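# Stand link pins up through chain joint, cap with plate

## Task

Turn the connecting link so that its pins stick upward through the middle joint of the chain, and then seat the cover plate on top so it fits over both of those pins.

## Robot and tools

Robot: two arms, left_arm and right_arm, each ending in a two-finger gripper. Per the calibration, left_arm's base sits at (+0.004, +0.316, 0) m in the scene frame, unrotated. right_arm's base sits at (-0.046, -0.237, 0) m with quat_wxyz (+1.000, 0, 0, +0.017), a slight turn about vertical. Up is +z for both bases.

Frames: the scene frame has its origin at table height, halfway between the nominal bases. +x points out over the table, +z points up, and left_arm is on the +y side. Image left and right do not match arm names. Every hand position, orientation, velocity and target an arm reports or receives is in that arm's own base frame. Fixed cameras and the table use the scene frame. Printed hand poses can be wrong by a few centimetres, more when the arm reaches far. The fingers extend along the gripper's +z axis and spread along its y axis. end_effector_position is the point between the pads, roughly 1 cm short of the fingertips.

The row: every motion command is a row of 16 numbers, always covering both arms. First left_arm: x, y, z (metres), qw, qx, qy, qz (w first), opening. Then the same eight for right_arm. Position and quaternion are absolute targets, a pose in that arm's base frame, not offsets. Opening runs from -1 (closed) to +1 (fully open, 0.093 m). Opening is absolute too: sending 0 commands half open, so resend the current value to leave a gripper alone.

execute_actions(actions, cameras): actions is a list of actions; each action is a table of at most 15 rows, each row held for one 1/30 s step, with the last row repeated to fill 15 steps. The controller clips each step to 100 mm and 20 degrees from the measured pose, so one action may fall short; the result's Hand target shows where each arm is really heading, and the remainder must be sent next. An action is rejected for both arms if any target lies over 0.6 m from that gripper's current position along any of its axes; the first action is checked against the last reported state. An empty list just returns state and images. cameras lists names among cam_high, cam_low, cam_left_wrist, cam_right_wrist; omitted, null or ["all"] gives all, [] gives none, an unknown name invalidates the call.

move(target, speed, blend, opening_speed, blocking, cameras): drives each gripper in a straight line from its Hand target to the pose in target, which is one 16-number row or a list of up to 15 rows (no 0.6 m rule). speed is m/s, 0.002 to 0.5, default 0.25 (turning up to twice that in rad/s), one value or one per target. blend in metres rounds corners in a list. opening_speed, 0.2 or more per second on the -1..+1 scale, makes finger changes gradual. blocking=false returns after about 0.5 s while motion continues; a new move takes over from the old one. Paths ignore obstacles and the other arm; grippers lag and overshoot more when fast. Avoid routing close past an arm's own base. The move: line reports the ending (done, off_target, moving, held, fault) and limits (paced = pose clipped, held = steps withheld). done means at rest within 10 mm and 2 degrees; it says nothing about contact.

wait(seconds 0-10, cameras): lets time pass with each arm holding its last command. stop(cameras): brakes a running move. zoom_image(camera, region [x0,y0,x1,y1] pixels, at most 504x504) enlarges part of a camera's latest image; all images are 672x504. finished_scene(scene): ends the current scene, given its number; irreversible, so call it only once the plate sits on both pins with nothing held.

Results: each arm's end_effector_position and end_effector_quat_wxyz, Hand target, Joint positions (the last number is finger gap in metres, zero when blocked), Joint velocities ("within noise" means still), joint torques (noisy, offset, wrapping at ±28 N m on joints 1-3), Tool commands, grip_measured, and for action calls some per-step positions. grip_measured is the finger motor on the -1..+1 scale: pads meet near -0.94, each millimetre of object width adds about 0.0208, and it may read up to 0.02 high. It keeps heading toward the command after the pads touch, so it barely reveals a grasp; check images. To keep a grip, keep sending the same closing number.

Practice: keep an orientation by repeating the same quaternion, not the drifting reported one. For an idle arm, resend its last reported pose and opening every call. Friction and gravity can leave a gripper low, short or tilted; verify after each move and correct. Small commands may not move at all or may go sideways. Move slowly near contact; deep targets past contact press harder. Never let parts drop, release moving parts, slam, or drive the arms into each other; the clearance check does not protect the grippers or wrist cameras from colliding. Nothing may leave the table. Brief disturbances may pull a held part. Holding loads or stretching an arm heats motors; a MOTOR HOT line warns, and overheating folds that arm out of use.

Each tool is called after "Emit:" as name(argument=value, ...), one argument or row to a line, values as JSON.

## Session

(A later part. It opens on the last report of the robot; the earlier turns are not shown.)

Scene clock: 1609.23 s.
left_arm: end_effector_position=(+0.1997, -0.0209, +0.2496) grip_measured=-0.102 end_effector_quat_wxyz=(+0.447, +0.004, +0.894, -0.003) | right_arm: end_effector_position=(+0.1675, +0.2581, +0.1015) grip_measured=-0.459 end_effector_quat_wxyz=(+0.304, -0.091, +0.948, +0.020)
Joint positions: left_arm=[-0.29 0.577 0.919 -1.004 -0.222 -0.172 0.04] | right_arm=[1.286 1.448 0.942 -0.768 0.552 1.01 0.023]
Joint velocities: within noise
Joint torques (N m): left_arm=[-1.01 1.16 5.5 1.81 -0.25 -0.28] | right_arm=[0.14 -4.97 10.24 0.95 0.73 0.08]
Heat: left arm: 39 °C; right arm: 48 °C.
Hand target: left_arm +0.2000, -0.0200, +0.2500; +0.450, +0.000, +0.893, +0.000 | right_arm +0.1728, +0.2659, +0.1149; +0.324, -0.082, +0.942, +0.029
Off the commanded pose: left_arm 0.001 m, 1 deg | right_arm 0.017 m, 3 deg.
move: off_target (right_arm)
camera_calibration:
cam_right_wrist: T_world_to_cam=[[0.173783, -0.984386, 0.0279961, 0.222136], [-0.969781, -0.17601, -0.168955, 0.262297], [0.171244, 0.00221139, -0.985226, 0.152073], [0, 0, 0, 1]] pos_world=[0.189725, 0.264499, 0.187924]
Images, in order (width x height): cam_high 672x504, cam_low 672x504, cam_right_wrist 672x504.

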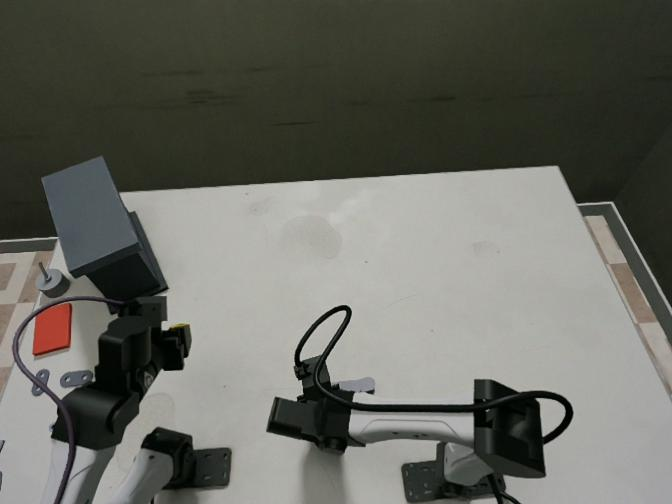

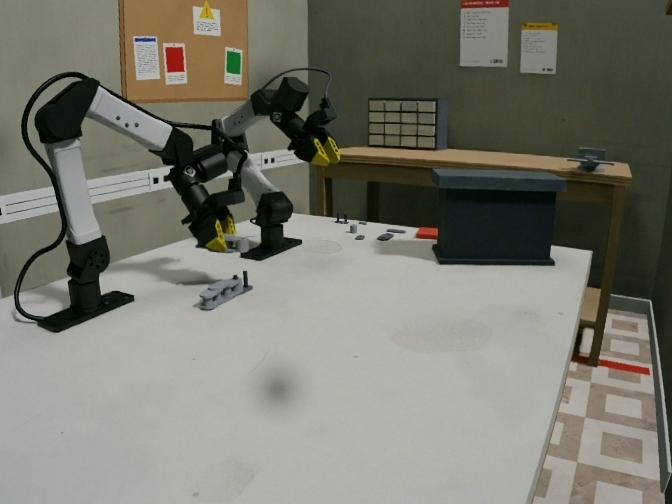

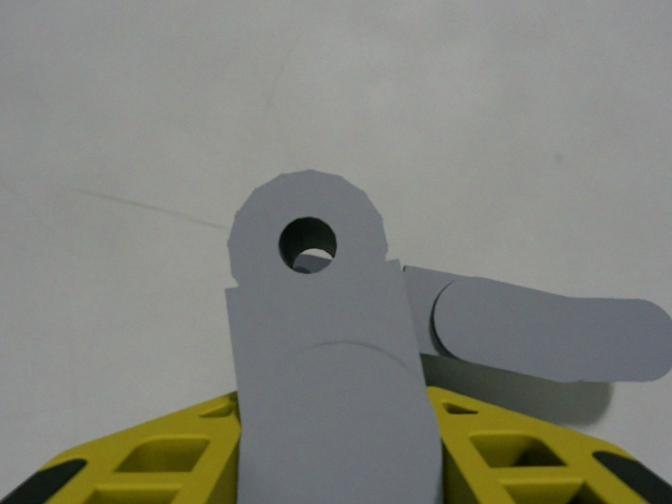

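Emit:
zoom_image(
  camera="cam_right_wrist",
  region=[257, 195, 357, 295],
)

Scaled by 5.040 from the camera's 672x504 image, which has a finer 960x720 frame.

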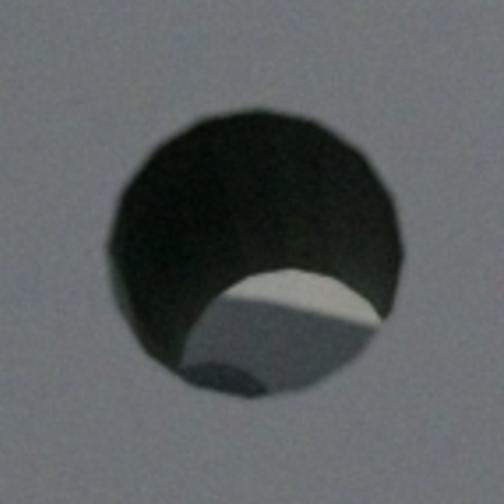

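Emit:
move(
  target=[0.2, -0.02, 0.25, 0.45, 0, 0.893, 0, -0.1, 0.1782, 0.2732, 0.122, 0.3484, -0.0840, 0.9330, 0.0305, -0.9],
  speed=0.06,
  cameras=["cam_right_wrist"],
)

Emit:
zoom_image(
  camera="cam_right_wrist",
  region=[257, 195, 357, 295],
)

Scene clock: 1633.73 s.
left_arm: end_effector_position=(+0.1997, -0.0208, +0.2497) grip_measured=-0.102 end_effector_quat_wxyz=(+0.447, +0.004, +0.894, -0.003) | right_arm: end_effector_position=(+0.1715, +0.2604, +0.1069) grip_measured=-0.459 end_effector_quat_wxyz=(+0.324, -0.091, +0.942, +0.013)
Joint positions: left_arm=[-0.29 0.577 0.919 -1.004 -0.223 -0.172 0.04] | right_arm=[1.297 1.458 0.956 -0.769 0.596 1.011 0.023]
Joint velocities: within noise
Joint torques (N m): left_arm=[-1.01 1.17 5.5 1.82 -0.25 -0.28] | right_arm=[0.32 -5.2 10.24 1.14 0.87 -0.09]
Heat: left arm: 40 °C; right arm: 49 °C.
Hand target: left_arm +0.2000, -0.0200, +0.2500; +0.450, +0.000, +0.893, +0.000 | right_arm +0.1776, +0.2724, +0.1223; +0.348, -0.083, +0.933, +0.031
Off the commanded pose: left_arm 0.001 m, 1 deg | right_arm 0.021 m, 4 deg.
move: off_target (right_arm)
camera_calibration:
cam_right_wrist: T_world_to_cam=[[0.168957, -0.984677, 0.043182, 0.222827], [-0.962511, -0.174269, -0.207855, 0.269886], [0.212195, -0.00644448, -0.977206, 0.151113], [0, 0, 0, 1]] pos_world=[0.190055, 0.267419, 0.194144]
Images, in order (width x height): cam_right_wrist 672x504.

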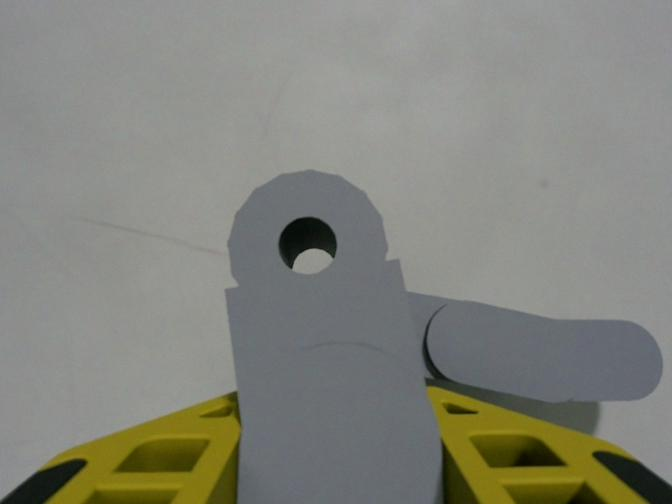

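Scaled by 5.040 from the camera's 672x504 image, which has a finer 960x720 frame.

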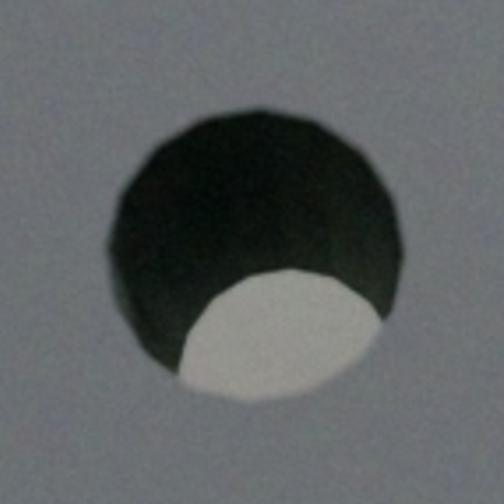

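Emit:
move(
  target=[0.2, -0.02, 0.25, 0.45, 0, 0.893, 0, -0.1, 0.1790, 0.2775, 0.088, 0.356, -0.081, 0.930, 0.0485, -0.9],
  speed=0.06,
  cameras=["cam_right_wrist","cam_low"],
)

Emit:
zoom_image(
  camera="cam_right_wrist",
  region=[257, 195, 357, 295],
)

Emit:
zoom_image(
  camera="cam_low",
  region=[160, 220, 280, 320],
)

Scene clock: 1661.50 s.
left_arm: end_effector_position=(+0.1997, -0.0208, +0.2497) grip_measured=-0.102 end_effector_quat_wxyz=(+0.447, +0.004, +0.894, -0.003) | right_arm: end_effector_position=(+0.1745, +0.2710, +0.0820) grip_measured=-0.459 end_effector_quat_wxyz=(+0.335, -0.084, +0.938, +0.039)
Joint positions: left_arm=[-0.29 0.577 0.919 -1.004 -0.223 -0.172 0.04] | right_arm=[1.297 1.491 0.864 -0.581 0.599 1.007 0.023]
Joint velocities: within noise
Joint torques (N m): left_arm=[-1.01 1.17 5.5 1.82 -0.25 -0.28] | right_arm=[0.51 -5.34 6.67 1.46 0.77 -0.08]
Heat: left arm: 40 °C; right arm: 53 °C.
Hand target: left_arm +0.2000, -0.0200, +0.2500; +0.450, +0.000, +0.893, +0.000 | right_arm +0.1787, +0.2773, +0.0882; +0.355, -0.081, +0.930, +0.048
Off the commanded pose: left_arm 0.001 m, 1 deg | right_arm 0.010 m, 3 deg.
move: off_target (right_arm)
camera_calibration:
cam_right_wrist: T_world_to_cam=[[0.171587, -0.985129, -0.00893479, 0.237781], [-0.957765, -0.164683, -0.235724, 0.268392], [0.230747, 0.0490044, -0.971779, 0.107535], [0, 0, 0, 1]] pos_world=[0.191443, 0.273174, 0.169891]
Images, in order (width x height): cam_low 672x504, cam_right_wrist 672x504.

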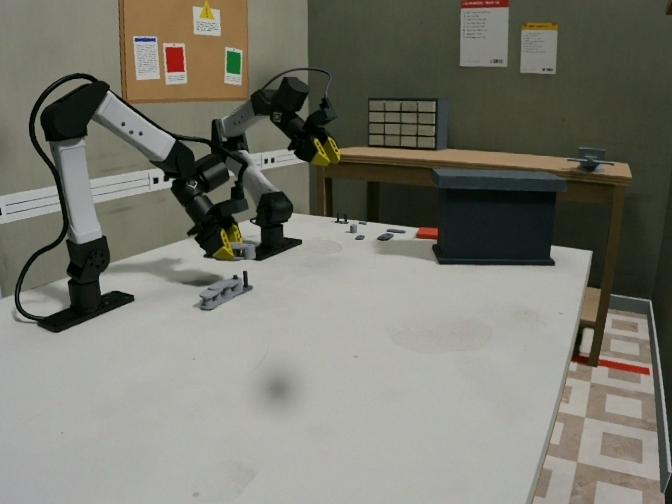

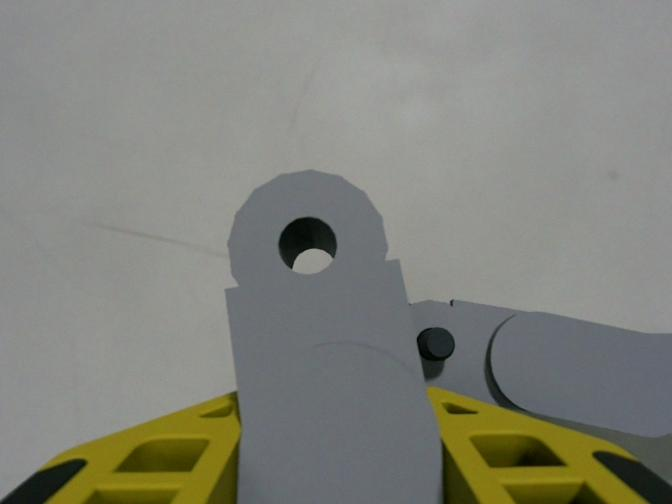

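Scaled by 5.040 from the camera's 672x504 image, which has a finer 960x720 frame.

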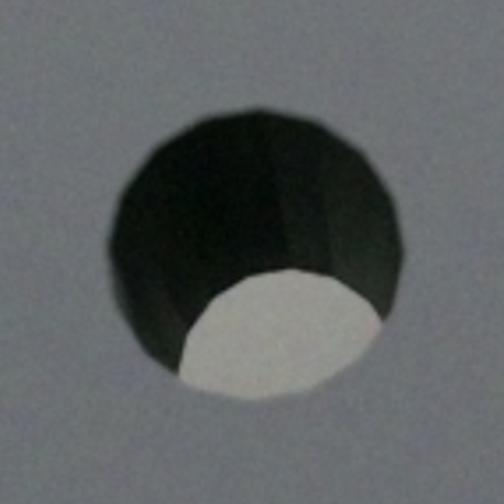

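Scaled by 4.200 from the camera's 672x504 image, which has a finer 960x720 frame.

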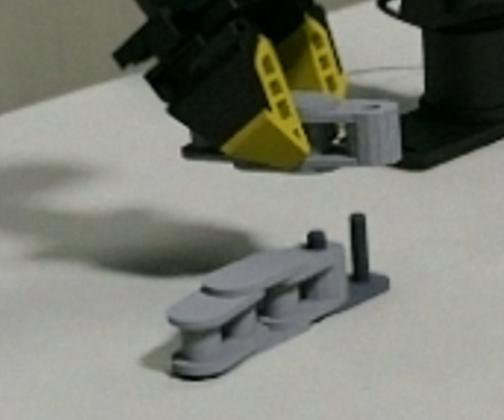

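Emit:
move(
  target=[0.2, -0.02, 0.25, 0.45, 0, 0.893, 0, -0.1, 0.1760, 0.2745, 0.082, 0.347, -0.082, 0.9335, 0.0355, -0.9],
  speed=0.06,
  cameras=["cam_right_wrist","cam_low"],
)

Emit:
zoom_image(
  camera="cam_right_wrist",
  region=[257, 195, 357, 295],
)

Scene clock: 1683.37 s.
left_arm: end_effector_position=(+0.1997, -0.0208, +0.2497) grip_measured=-0.102 end_effector_quat_wxyz=(+0.447, +0.004, +0.894, -0.003) | right_arm: end_effector_position=(+0.1732, +0.2713, +0.0769) grip_measured=-0.459 end_effector_quat_wxyz=(+0.332, -0.087, +0.939, +0.033)
Joint positions: left_arm=[-0.29 0.577 0.919 -1.004 -0.223 -0.172 0.04] | right_arm=[1.302 1.509 0.864 -0.581 0.599 1.01 0.023]
Joint velocities: within noise
Joint torques (N m): left_arm=[-1.02 1.17 5.5 1.82 -0.25 -0.28] | right_arm=[0.35 -5.31 7.09 1.12 0.7 0.06]
Heat: left arm: 41 °C; right arm: 50 °C.
Hand target: left_arm +0.2000, -0.0200, +0.2500; +0.450, +0.000, +0.893, +0.000 | right_arm +0.1758, +0.2744, +0.0820; +0.347, -0.082, +0.934, +0.036
Off the commanded pose: left_arm 0.001 m, 1 deg | right_arm 0.007 m, 2 deg.
move: done
camera_calibration:
cam_right_wrist: T_world_to_cam=[[0.174047, -0.984723, 0.00521893, 0.236625], [-0.958512, -0.170625, -0.228345, 0.267077], [0.225747, 0.0347405, -0.973566, 0.107726], [0, 0, 0, 1]] pos_world=[0.190494, 0.274838, 0.16463]
Images, in order (width x height): cam_low 672x504, cam_right_wrist 672x504.

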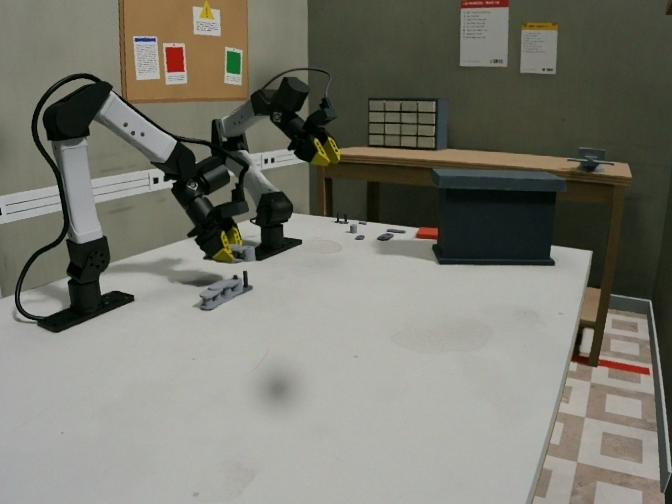

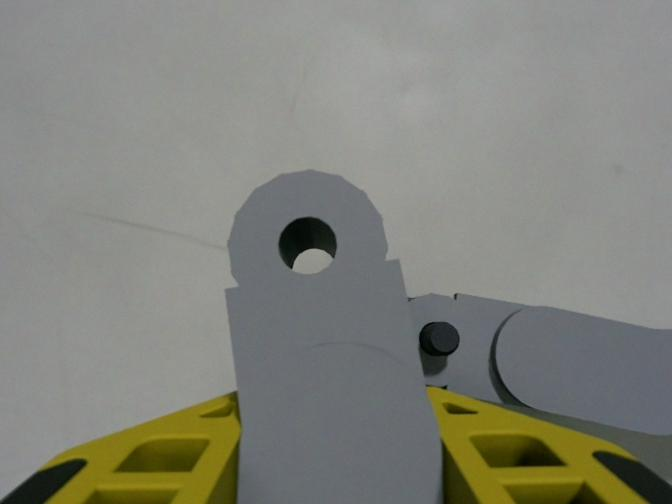

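Scaled by 5.040 from the camera's 672x504 image, which has a finer 960x720 frame.

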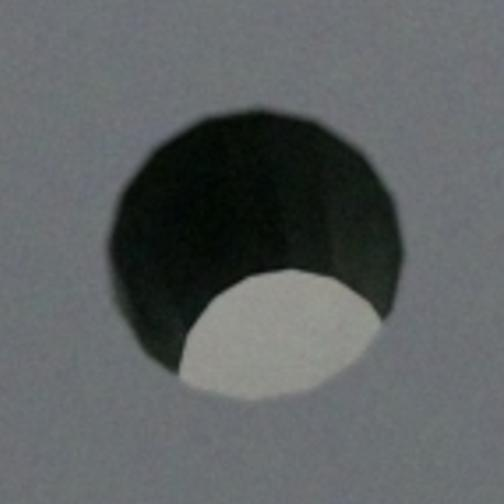

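Emit:
move(
  target=[0.2, -0.02, 0.25, 0.45, 0, 0.893, 0, -0.1, 0.1700, 0.2700, 0.073, 0.343, -0.082, 0.935, 0.031, -0.9],
  speed=0.06,
  cameras=["cam_right_wrist","cam_low"],
)

Emit:
zoom_image(
  camera="cam_right_wrist",
  region=[257, 195, 357, 295],
)

Emit:
zoom_image(
  camera="cam_low",
  region=[180, 220, 280, 320],
)

Scene clock: 1701.00 s.
left_arm: end_effector_position=(+0.1997, -0.0208, +0.2497) grip_measured=-0.102 end_effector_quat_wxyz=(+0.447, +0.004, +0.894, -0.003) | right_arm: end_effector_position=(+0.1671, +0.2671, +0.0699) grip_measured=-0.459 end_effector_quat_wxyz=(+0.327, -0.087, +0.940, +0.029)
Joint positions: left_arm=[-0.29 0.577 0.919 -1.004 -0.223 -0.172 0.04] | right_arm=[1.318 1.509 0.84 -0.581 0.599 1.033 0.023]
Joint velocities: within noise
Joint torques (N m): left_arm=[-1.01 1.18 5.49 1.81 -0.25 -0.28] | right_arm=[0.51 -4.94 6.64 1.16 0.74 0.05]
Heat: left arm: 41 °C; right arm: 49 °C.
Hand target: left_arm +0.2000, -0.0200, +0.2500; +0.450, +0.000, +0.893, +0.000 | right_arm +0.1699, +0.2699, +0.0730; +0.343, -0.082, +0.935, +0.031
Off the commanded pose: left_arm 0.001 m, 1 deg | right_arm 0.005 m, 2 deg.
move: done
camera_calibration:
cam_right_wrist: T_world_to_cam=[[0.171631, -0.985091, 0.0117857, 0.233654], [-0.960885, -0.170029, -0.218609, 0.258544], [0.217354, 0.0261954, -0.975741, 0.106268], [0, 0, 0, 1]] pos_world=[0.185232, 0.271346, 0.157457]
Images, in order (width x height): cam_low 672x504, cam_right_wrist 672x504.

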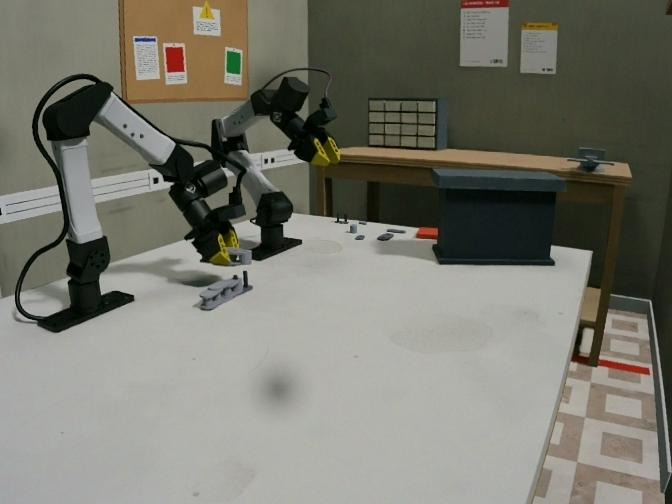

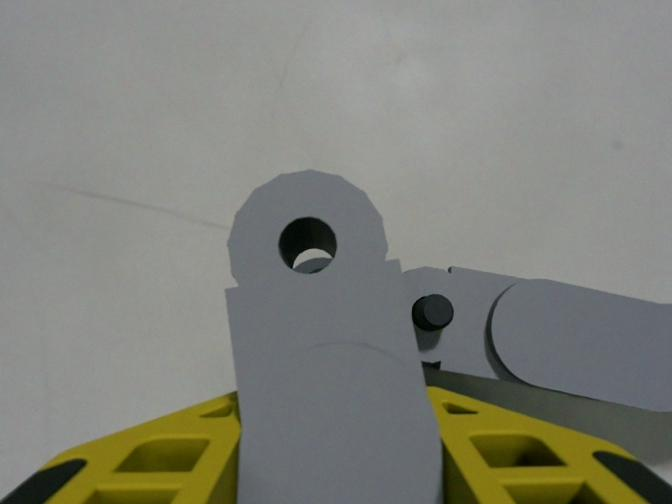

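Scaled by 5.040 from the camera's 672x504 image, which has a finer 960x720 frame.

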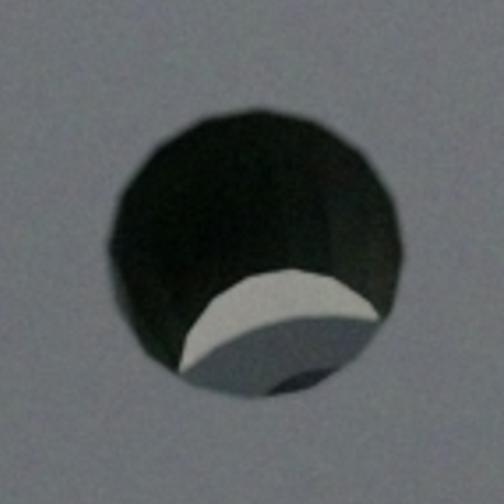

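Scaled by 5.040 from the camera's 672x504 image, which has a finer 960x720 frame.

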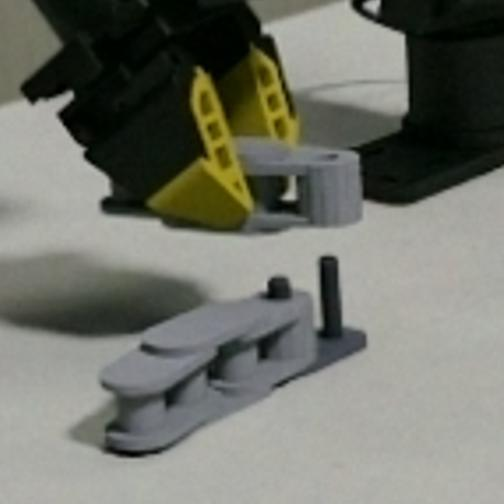

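Emit:
move(
  target=[0.2, -0.02, 0.25, 0.45, 0, 0.893, 0, -0.1, 0.1688, 0.2692, 0.0655, 0.343, -0.082, 0.935, 0.031, -0.9],
  speed=0.04,
  cameras=["cam_right_wrist"],
)

Emit:
zoom_image(
  camera="cam_right_wrist",
  region=[257, 195, 357, 295],
)

Scene clock: 1718.47 s.
left_arm: end_effector_position=(+0.1997, -0.0208, +0.2497) grip_measured=-0.102 end_effector_quat_wxyz=(+0.447, +0.004, +0.894, -0.003) | right_arm: end_effector_position=(+0.1649, +0.2633, +0.0609) grip_measured=-0.459 end_effector_quat_wxyz=(+0.324, -0.090, +0.942, +0.021)
Joint positions: left_arm=[-0.29 0.577 0.919 -1.004 -0.223 -0.172 0.04] | right_arm=[1.322 1.522 0.819 -0.568 0.599 1.039 0.023]
Joint velocities: within noise
Joint torques (N m): left_arm=[-0.99 1.16 5.5 1.82 -0.25 -0.28] | right_arm=[0.21 -5.31 6.49 1.35 0.77 0.08]
Heat: left arm: 42 °C; right arm: 49 °C.
Hand target: left_arm +0.2000, -0.0200, +0.2500; +0.450, +0.000, +0.893, +0.000 | right_arm +0.1685, +0.2691, +0.0658; +0.342, -0.082, +0.935, +0.031
Off the commanded pose: left_arm 0.001 m, 1 deg | right_arm 0.008 m, 3 deg.
move: off_target (right_arm)
camera_calibration:
cam_right_wrist: T_world_to_cam=[[0.171152, -0.984861, 0.0274906, 0.22946], [-0.962263, -0.173086, -0.209979, 0.254253], [0.211558, 0.00948508, -0.977319, 0.103515], [0, 0, 0, 1]] pos_world=[0.183486, 0.269012, 0.148247]
Images, in order (width x height): cam_right_wrist 672x504.

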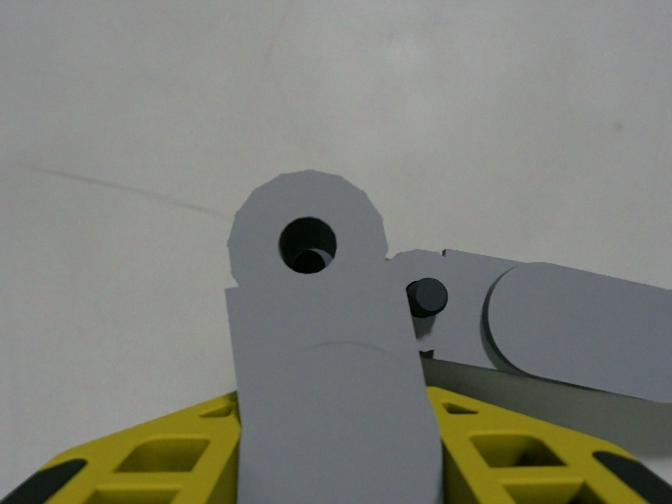

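Scaled by 5.040 from the camera's 672x504 image, which has a finer 960x720 frame.

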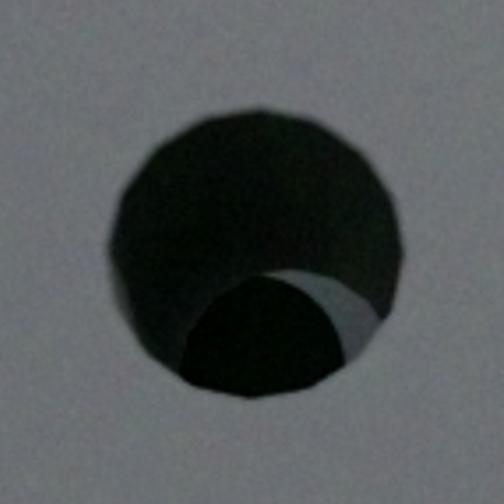

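Emit:
move(
  target=[0.2, -0.02, 0.25, 0.45, 0, 0.893, 0, -0.1, 0.1700, 0.2712, 0.0655, 0.347, -0.082, 0.9335, 0.037, -0.9],
  speed=0.04,
  cameras=["cam_right_wrist"],
)

Emit:
zoom_image(
  camera="cam_right_wrist",
  region=[257, 195, 357, 295],
)

Scene clock: 1731.80 s.
left_arm: end_effector_position=(+0.1997, -0.0208, +0.2497) grip_measured=-0.102 end_effector_quat_wxyz=(+0.447, +0.004, +0.894, -0.003) | right_arm: end_effector_position=(+0.1654, +0.2653, +0.0601) grip_measured=-0.459 end_effector_quat_wxyz=(+0.326, -0.087, +0.941, +0.028)
Joint positions: left_arm=[-0.29 0.577 0.919 -1.004 -0.223 -0.172 0.04] | right_arm=[1.322 1.522 0.811 -0.545 0.599 1.039 0.023]
Joint velocities: within noise
Joint torques (N m): left_arm=[-0.99 1.17 5.49 1.82 -0.25 -0.28] | right_arm=[0.14 -5.2 6.39 1.34 0.79 -0.01]
Heat: left arm: 42 °C; right arm: 48 °C.
Hand target: left_arm +0.2000, -0.0200, +0.2500; +0.450, +0.000, +0.893, +0.000 | right_arm +0.1697, +0.2709, +0.0657; +0.346, -0.082, +0.934, +0.037
Off the commanded pose: left_arm 0.001 m, 1 deg | right_arm 0.009 m, 3 deg.
move: off_target (right_arm)
camera_calibration:
cam_right_wrist: T_world_to_cam=[[0.17066, -0.985233, 0.013827, 0.232378], [-0.961486, -0.169582, -0.216301, 0.254302], [0.215452, 0.0236195, -0.976229, 0.0981236], [0, 0, 0, 1]] pos_world=[0.18371, 0.269754, 0.147584]
Images, in order (width x height): cam_right_wrist 672x504.

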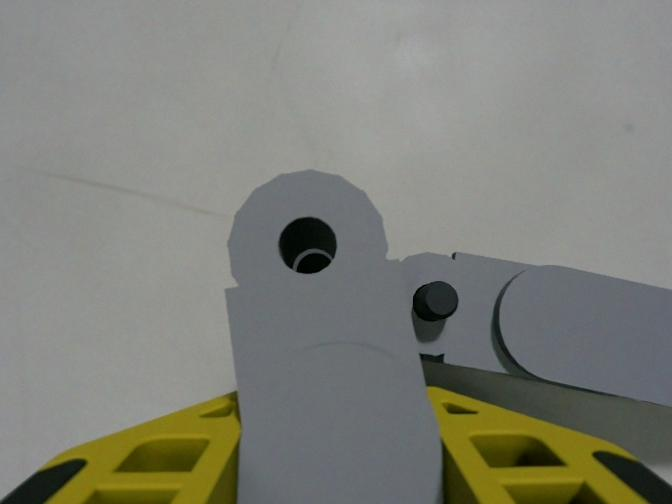

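Scaled by 5.040 from the camera's 672x504 image, which has a finer 960x720 frame.

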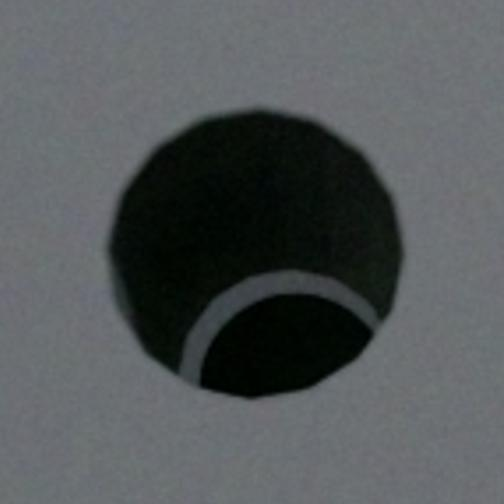

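Emit:
move(
  target=[0.2, -0.02, 0.25, 0.45, 0, 0.893, 0, -0.1, 0.1700, 0.2714, 0.0595, 0.347, -0.082, 0.9335, 0.037, -0.9],
  speed=0.03,
  cameras=["cam_right_wrist"],
)

Emit:
zoom_image(
  camera="cam_right_wrist",
  region=[257, 195, 357, 295],
)

Scene clock: 1739.47 s.
left_arm: end_effector_position=(+0.1997, -0.0208, +0.2497) grip_measured=-0.102 end_effector_quat_wxyz=(+0.447, +0.004, +0.894, -0.003) | right_arm: end_effector_position=(+0.1655, +0.2656, +0.0545) grip_measured=-0.459 end_effector_quat_wxyz=(+0.327, -0.087, +0.941, +0.028)
Joint positions: left_arm=[-0.29 0.577 0.919 -1.004 -0.223 -0.172 0.04] | right_arm=[1.322 1.534 0.796 -0.517 0.599 1.039 0.023]
Joint velocities: within noise
Joint torques (N m): left_arm=[-1.01 1.18 5.5 1.82 -0.25 -0.28] | right_arm=[0.25 -5.15 6.37 1.35 0.81 -0.01]
Heat: left arm: 42 °C; right arm: 49 °C.
Hand target: left_arm +0.2000, -0.0200, +0.2500; +0.450, +0.000, +0.893, +0.000 | right_arm +0.1697, +0.2712, +0.0598; +0.346, -0.082, +0.934, +0.037
Off the commanded pose: left_arm 0.001 m, 1 deg | right_arm 0.009 m, 3 deg.
move: off_target (right_arm)
camera_calibration:
cam_right_wrist: T_world_to_cam=[[0.170655, -0.985252, 0.0124341, 0.232795], [-0.961405, -0.169262, -0.216913, 0.253148], [0.215819, 0.0250631, -0.976112, 0.0922229], [0, 0, 0, 1]] pos_world=[0.183746, 0.269899, 0.142036]
Images, in order (width x height): cam_right_wrist 672x504.

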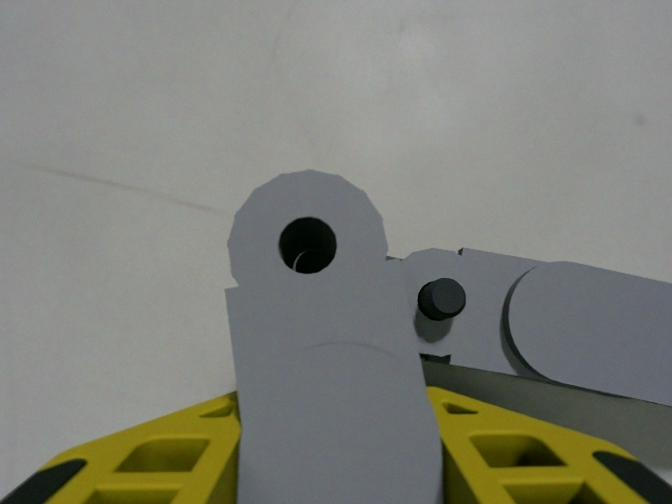

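Scaled by 5.040 from the camera's 672x504 image, which has a finer 960x720 frame.

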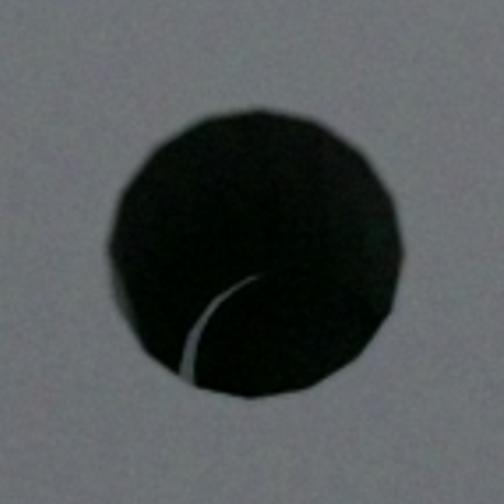

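Emit:
move(
  target=[0.2, -0.02, 0.25, 0.45, 0, 0.893, 0, -0.1, 0.1703, 0.2709, 0.0525, 0.347, -0.082, 0.9335, 0.037, -0.9],
  speed=0.03,
  cameras=["cam_right_wrist"],
)

Emit:
zoom_image(
  camera="cam_right_wrist",
  region=[257, 195, 357, 295],
)

Scene clock: 1748.20 s.
left_arm: end_effector_position=(+0.1997, -0.0208, +0.2497) grip_measured=-0.102 end_effector_quat_wxyz=(+0.447, +0.004, +0.894, -0.003) | right_arm: end_effector_position=(+0.1656, +0.2654, +0.0478) grip_measured=-0.459 end_effector_quat_wxyz=(+0.327, -0.086, +0.940, +0.029)
Joint positions: left_arm=[-0.29 0.577 0.919 -1.004 -0.223 -0.172 0.04] | right_arm=[1.322 1.547 0.778 -0.484 0.6 1.039 0.023]
Joint velocities: within noise
Joint torques (N m): left_arm=[-1.02 1.17 5.5 1.82 -0.25 -0.28] | right_arm=[0.06 -5.37 6.15 1.35 0.75 -0.06]
Heat: left arm: 42 °C; right arm: 48 °C.
Hand target: left_arm +0.2000, -0.0200, +0.2500; +0.450, +0.000, +0.893, +0.000 | right_arm +0.1700, +0.2707, +0.0527; +0.346, -0.082, +0.934, +0.037
Off the commanded pose: left_arm 0.001 m, 1 deg | right_arm 0.009 m, 3 deg.
move: off_target (right_arm)
camera_calibration:
cam_right_wrist: T_world_to_cam=[[0.170286, -0.985328, 0.0114848, 0.232786], [-0.961154, -0.168655, -0.218492, 0.251635], [0.217224, 0.0261676, -0.975771, 0.0850929], [0, 0, 0, 1]] pos_world=[0.183735, 0.269583, 0.135338]
Images, in order (width x height): cam_right_wrist 672x504.

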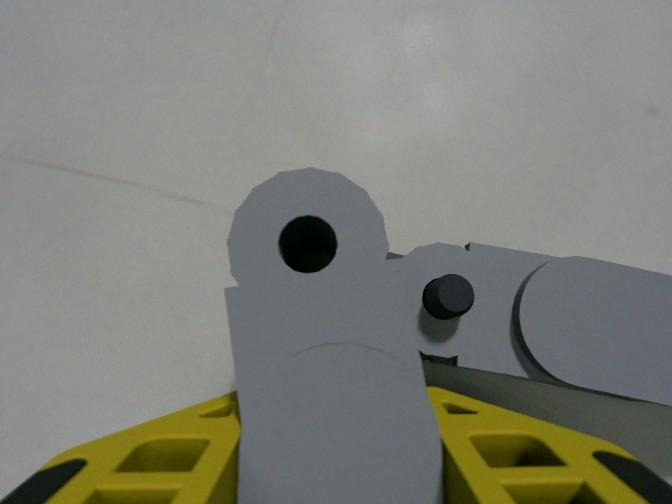

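Scaled by 5.040 from the camera's 672x504 image, which has a finer 960x720 frame.

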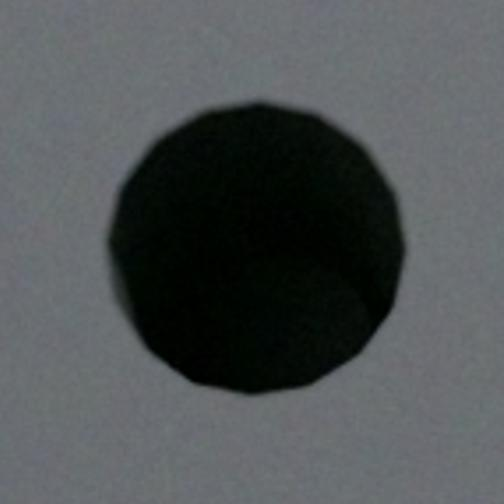

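Emit:
move(
  target=[0.2, -0.02, 0.25, 0.45, 0, 0.893, 0, -0.1, 0.1702, 0.2709, 0.0435, 0.347, -0.082, 0.9335, 0.037, -0.9],
  speed=0.03,
  cameras=["cam_right_wrist","cam_low"],
)

Emit:
zoom_image(
  camera="cam_right_wrist",
  region=[257, 195, 357, 295],
)

Emit:
zoom_image(
  camera="cam_low",
  region=[180, 220, 280, 320],
)

Scene clock: 1754.73 s.
left_arm: end_effector_position=(+0.1997, -0.0208, +0.2497) grip_measured=-0.102 end_effector_quat_wxyz=(+0.447, +0.004, +0.894, -0.003) | right_arm: end_effector_position=(+0.1659, +0.2653, +0.0395) grip_measured=-0.459 end_effector_quat_wxyz=(+0.328, -0.086, +0.940, +0.028)
Joint positions: left_arm=[-0.29 0.577 0.919 -1.004 -0.223 -0.172 0.04] | right_arm=[1.322 1.567 0.758 -0.444 0.602 1.039 0.023]
Joint velocities: within noise
Joint torques (N m): left_arm=[-1.02 1.18 5.49 1.81 -0.25 -0.28] | right_arm=[0.05 -5.23 6.06 1.38 0.7 -0.02]
Heat: left arm: 42 °C; right arm: 48 °C.
Hand target: left_arm +0.2000, -0.0200, +0.2500; +0.450, +0.000, +0.893, +0.000 | right_arm +0.1700, +0.2707, +0.0436; +0.346, -0.082, +0.934, +0.037
Off the commanded pose: left_arm 0.001 m, 1 deg | right_arm 0.008 m, 3 deg.
move: off_target (right_arm)
camera_calibration:
cam_right_wrist: T_world_to_cam=[[0.169556, -0.985443, 0.0123707, 0.232866], [-0.960812, -0.168085, -0.220427, 0.249963], [0.219298, 0.0254888, -0.975325, 0.0767115], [0, 0, 0, 1]] pos_world=[0.183861, 0.269535, 0.127037]
Images, in order (width x height): cam_low 672x504, cam_right_wrist 672x504.

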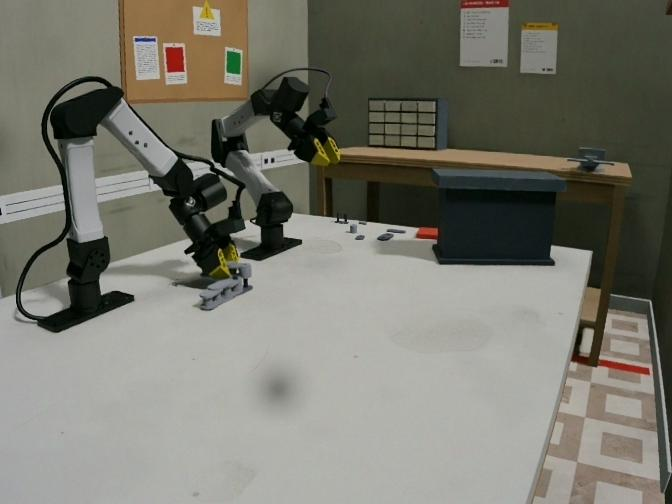

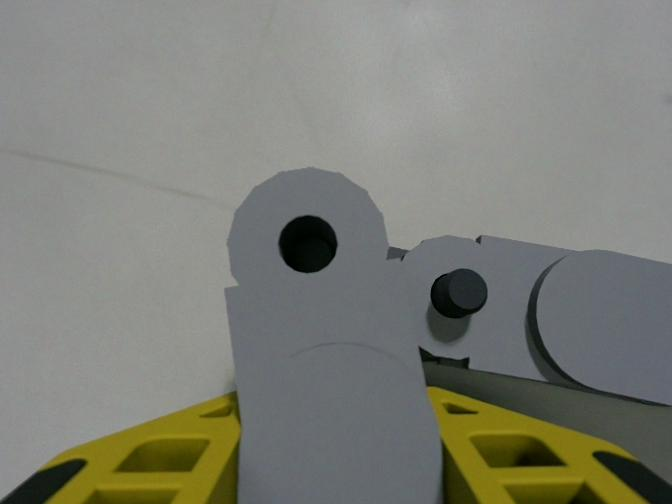

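Scaled by 5.040 from the camera's 672x504 image, which has a finer 960x720 frame.

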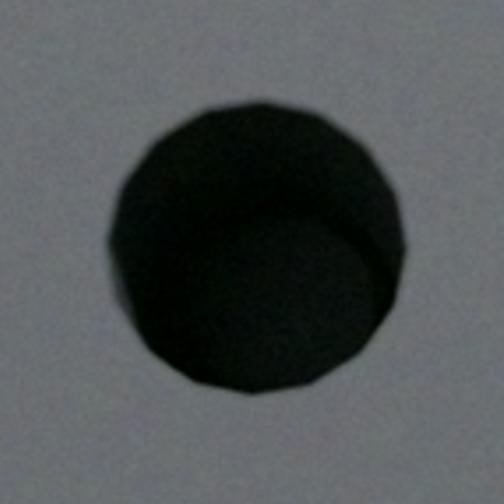

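Scaled by 5.040 from the camera's 672x504 image, which has a finer 960x720 frame.

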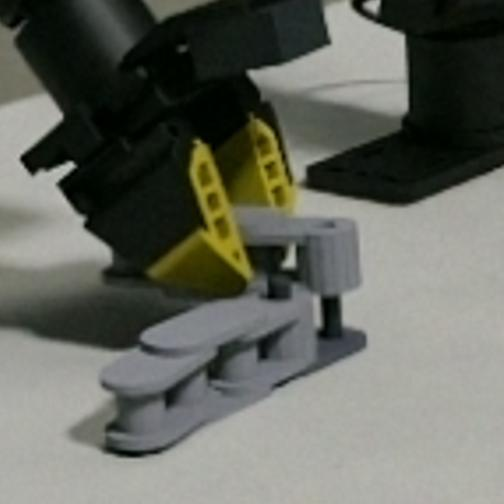

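Emit:
move(
  target=[
    [0.2, -0.02, 0.25, 0.45, 0, 0.893, 0, -0.1, 0.1700, 0.2710, 0.0340, 0.347, -0.082, 0.9335, 0.037, -0.9],
  ],
  speed=0.03,
  cameras=["cam_right_wrist","cam_low"],
)

Emit:
zoom_image(
  camera="cam_right_wrist",
  region=[257, 195, 357, 295],
)

Emit:
zoom_image(
  camera="cam_low",
  region=[180, 220, 280, 320],
)

Scene clock: 1767.00 s.
left_arm: end_effector_position=(+0.1997, -0.0208, +0.2497) grip_measured=-0.102 end_effector_quat_wxyz=(+0.447, +0.004, +0.894, -0.003) | right_arm: end_effector_position=(+0.1706, +0.2666, +0.0378) grip_measured=-0.459 end_effector_quat_wxyz=(+0.345, -0.080, +0.935, +0.030)
Joint positions: left_arm=[-0.29 0.577 0.919 -1.004 -0.223 -0.172 0.04] | right_arm=[1.322 1.581 0.744 -0.398 0.634 1.039 0.023]
Joint velocities: within noise
Joint torques (N m): left_arm=[-1.02 1.17 5.5 1.81 -0.25 -0.28] | right_arm=[0.25 -4.33 5.38 1.36 0.4 -0.02]
Heat: left arm: 42 °C; right arm: 47 °C.
Hand target: left_arm +0.2000, -0.0200, +0.2500; +0.450, +0.000, +0.893, +0.000 | right_arm +0.1699, +0.2708, +0.0342; +0.347, -0.082, +0.934, +0.037
Off the commanded pose: left_arm 0.001 m, 1 deg | right_arm 0.006 m, 1 deg.
move: done
camera_calibration:
cam_right_wrist: T_world_to_cam=[[0.159691, -0.987138, 0.00753075, 0.235724], [-0.9545, -0.156348, -0.253939, 0.251348], [0.251851, 0.0333637, -0.967191, 0.0660775], [0, 0, 0, 1]] pos_world=[0.185627, 0.269785, 0.125961]
Images, in order (width x height): cam_low 672x504, cam_right_wrist 672x504.

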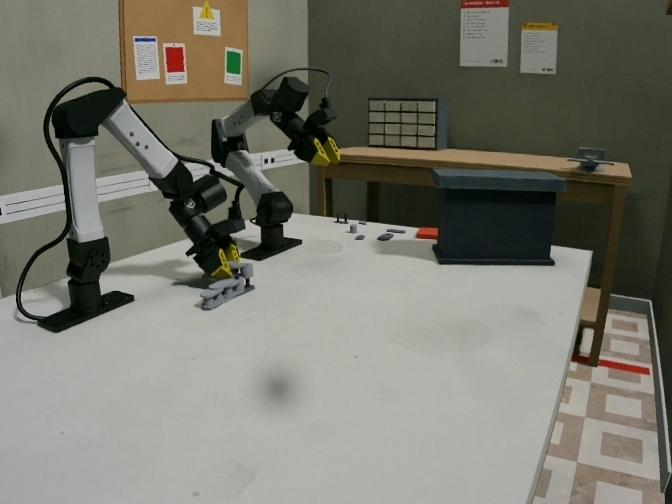

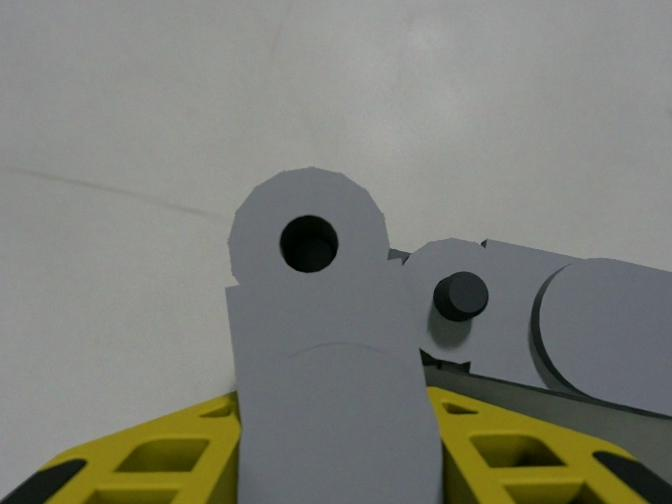

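Scaled by 5.040 from the camera's 672x504 image, which has a finer 960x720 frame.

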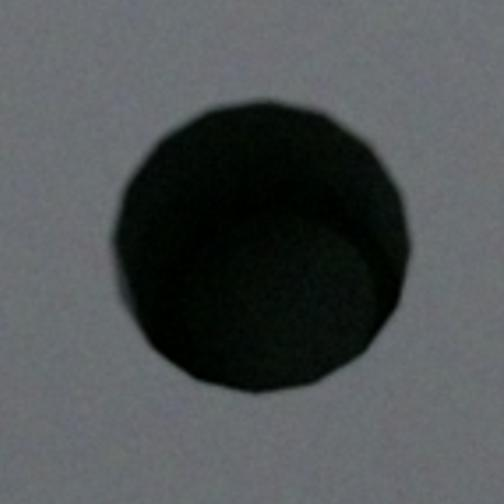

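Scaled by 5.040 from the camera's 672x504 image, which has a finer 960x720 frame.

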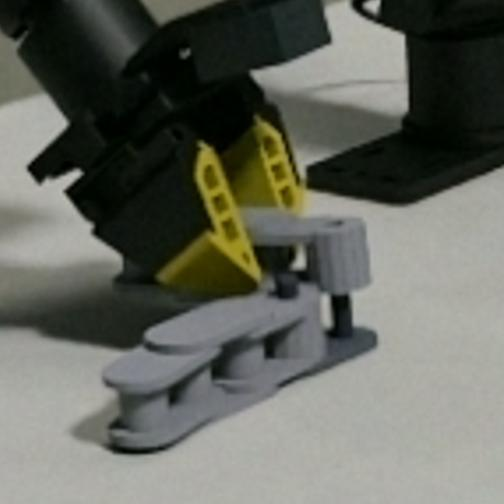

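Emit:
move(
  target=[
    [0.2, -0.02, 0.25, 0.45, 0, 0.893, 0, -0.1, 0.1735, 0.2720, 0.0470, 0.347, -0.082, 0.9335, 0.037, -0.9],
  ],
  speed=0.03,
  cameras=["cam_right_wrist","cam_low"],
)

Emit:
zoom_image(
  camera="cam_low",
  region=[180, 220, 280, 320],
)

Scene clock: 1802.73 s.
left_arm: end_effector_position=(+0.1997, -0.0208, +0.2497) grip_measured=-0.102 end_effector_quat_wxyz=(+0.447, +0.004, +0.894, -0.003) | right_arm: end_effector_position=(+0.1706, +0.2665, +0.0380) grip_measured=-0.459 end_effector_quat_wxyz=(+0.345, -0.082, +0.935, +0.029)
Joint positions: left_arm=[-0.29 0.577 0.919 -1.004 -0.223 -0.172 0.04] | right_arm=[1.322 1.581 0.745 -0.401 0.634 1.037 0.023]
Joint velocities: within noise
Joint torques (N m): left_arm=[-1.02 1.17 5.5 1.81 -0.25 -0.28] | right_arm=[-0.83 -6.69 8.14 0.84 0.37 -0.09]
Heat: left arm: 43 °C; right arm: 47 °C.
Hand target: left_arm +0.2000, -0.0200, +0.2500; +0.450, +0.000, +0.893, +0.000 | right_arm +0.1735, +0.2718, +0.0470; +0.347, -0.082, +0.933, +0.037
Off the commanded pose: left_arm 0.001 m, 1 deg | right_arm 0.011 m, 1 deg.
move: off_target (right_arm)
camera_calibration:
cam_right_wrist: T_world_to_cam=[[0.16157, -0.986802, 0.0108064, 0.235027], [-0.954131, -0.158998, -0.253682, 0.252011], [0.252052, 0.0306766, -0.967227, 0.0669268], [0, 0, 0, 1]] pos_world=[0.185609, 0.269942, 0.126124]
Images, in order (width x height): cam_low 672x504, cam_right_wrist 672x504.

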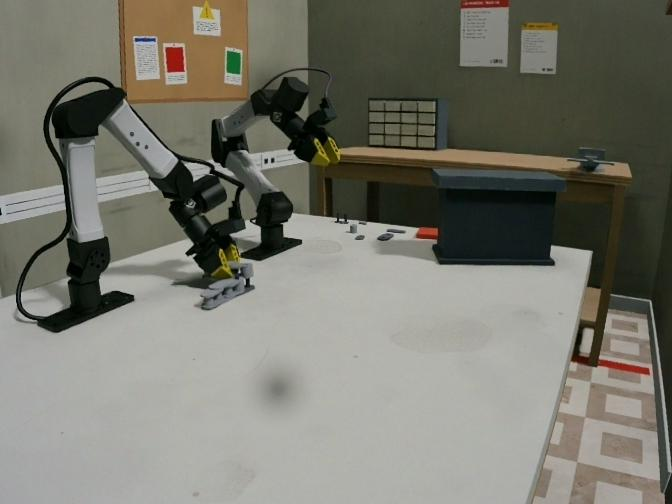

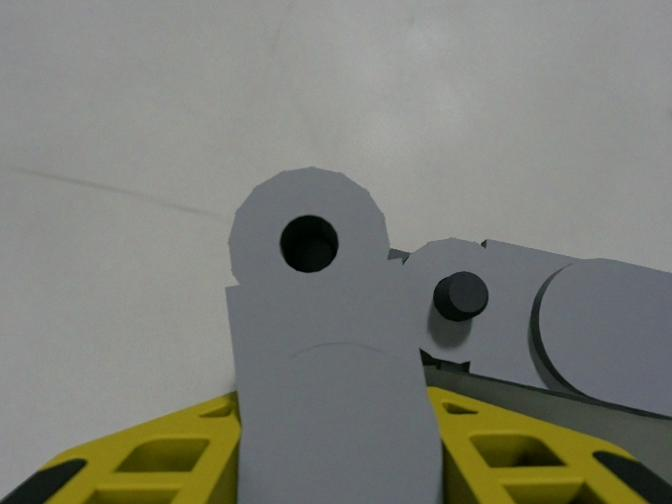

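Scaled by 5.040 from the camera's 672x504 image, which has a finer 960x720 frame.

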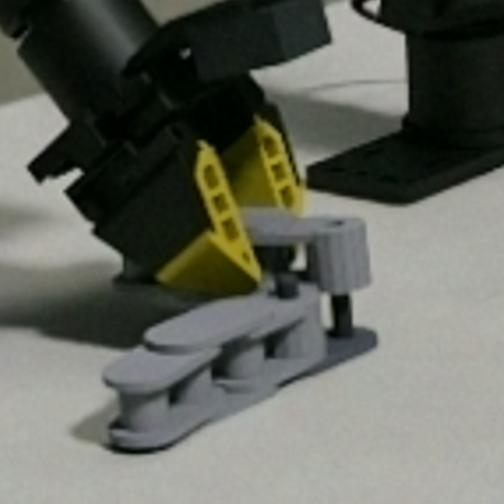

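Emit:
move(
  target=[
    [0.2, -0.02, 0.25, 0.45, 0, 0.893, 0, -0.1, 0.1735, 0.2710, 0.0530, 0.347, -0.082, 0.9335, 0.037, -0.9],
  ],
  speed=0.03,
  cameras=["cam_right_wrist","cam_low"],
)

Emit:
zoom_image(
  camera="cam_low",
  region=[180, 220, 280, 320],
)

Scene clock: 1808.77 s.
left_arm: end_effector_position=(+0.1997, -0.0208, +0.2497) grip_measured=-0.102 end_effector_quat_wxyz=(+0.447, +0.004, +0.894, -0.003) | right_arm: end_effector_position=(+0.1690, +0.2669, +0.0387) grip_measured=-0.459 end_effector_quat_wxyz=(+0.339, -0.088, +0.936, +0.028)
Joint positions: left_arm=[-0.29 0.577 0.919 -1.004 -0.223 -0.172 0.04] | right_arm=[1.322 1.578 0.753 -0.416 0.622 1.029 0.023]
Joint velocities: within noise
Joint torques (N m): left_arm=[-1.01 1.17 5.5 1.82 -0.25 -0.28] | right_arm=[-1.1 -8.29 8.42 0.81 0.49 -0.13]
Heat: left arm: 43 °C; right arm: 48 °C.
Hand target: left_arm +0.2000, -0.0200, +0.2500; +0.450, +0.000, +0.893, +0.000 | right_arm +0.1735, +0.2709, +0.0528; +0.347, -0.082, +0.933, +0.037
Off the commanded pose: left_arm 0.001 m, 1 deg | right_arm 0.016 m, 2 deg.
move: off_target (right_arm)
camera_calibration:
cam_right_wrist: T_world_to_cam=[[0.171564, -0.985038, 0.0163333, 0.233345], [-0.955276, -0.170388, -0.241694, 0.253553], [0.240861, 0.0258632, -0.970215, 0.071264], [0, 0, 0, 1]] pos_world=[0.185015, 0.271213, 0.126612]
Images, in order (width x height): cam_low 672x504, cam_right_wrist 672x504.

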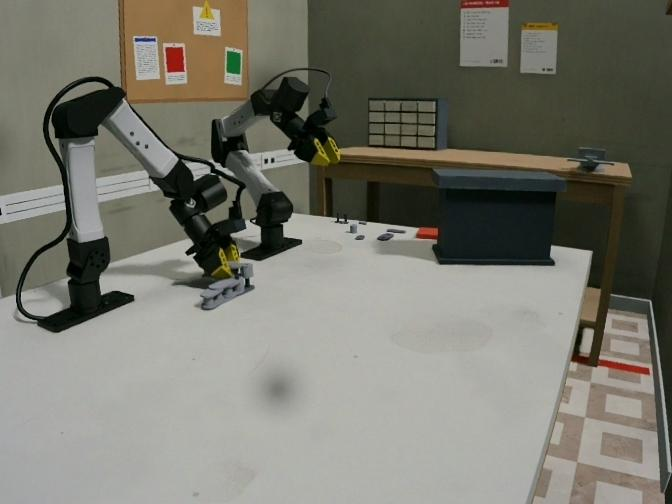

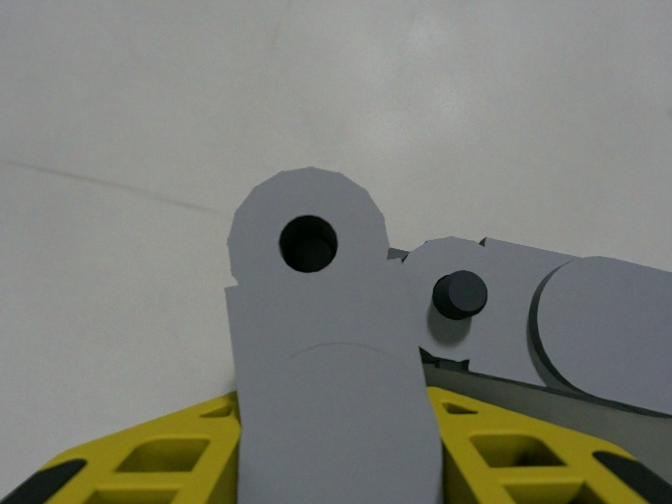

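Scaled by 5.040 from the camera's 672x504 image, which has a finer 960x720 frame.

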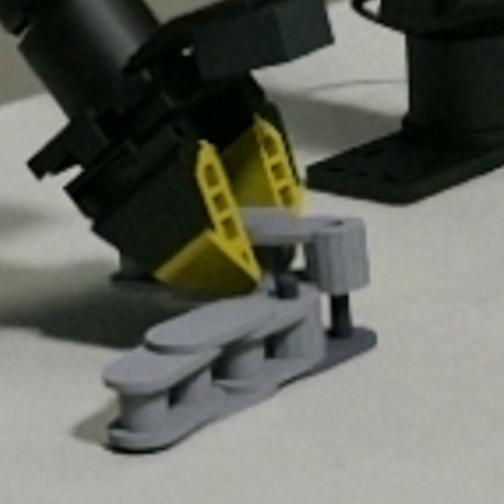

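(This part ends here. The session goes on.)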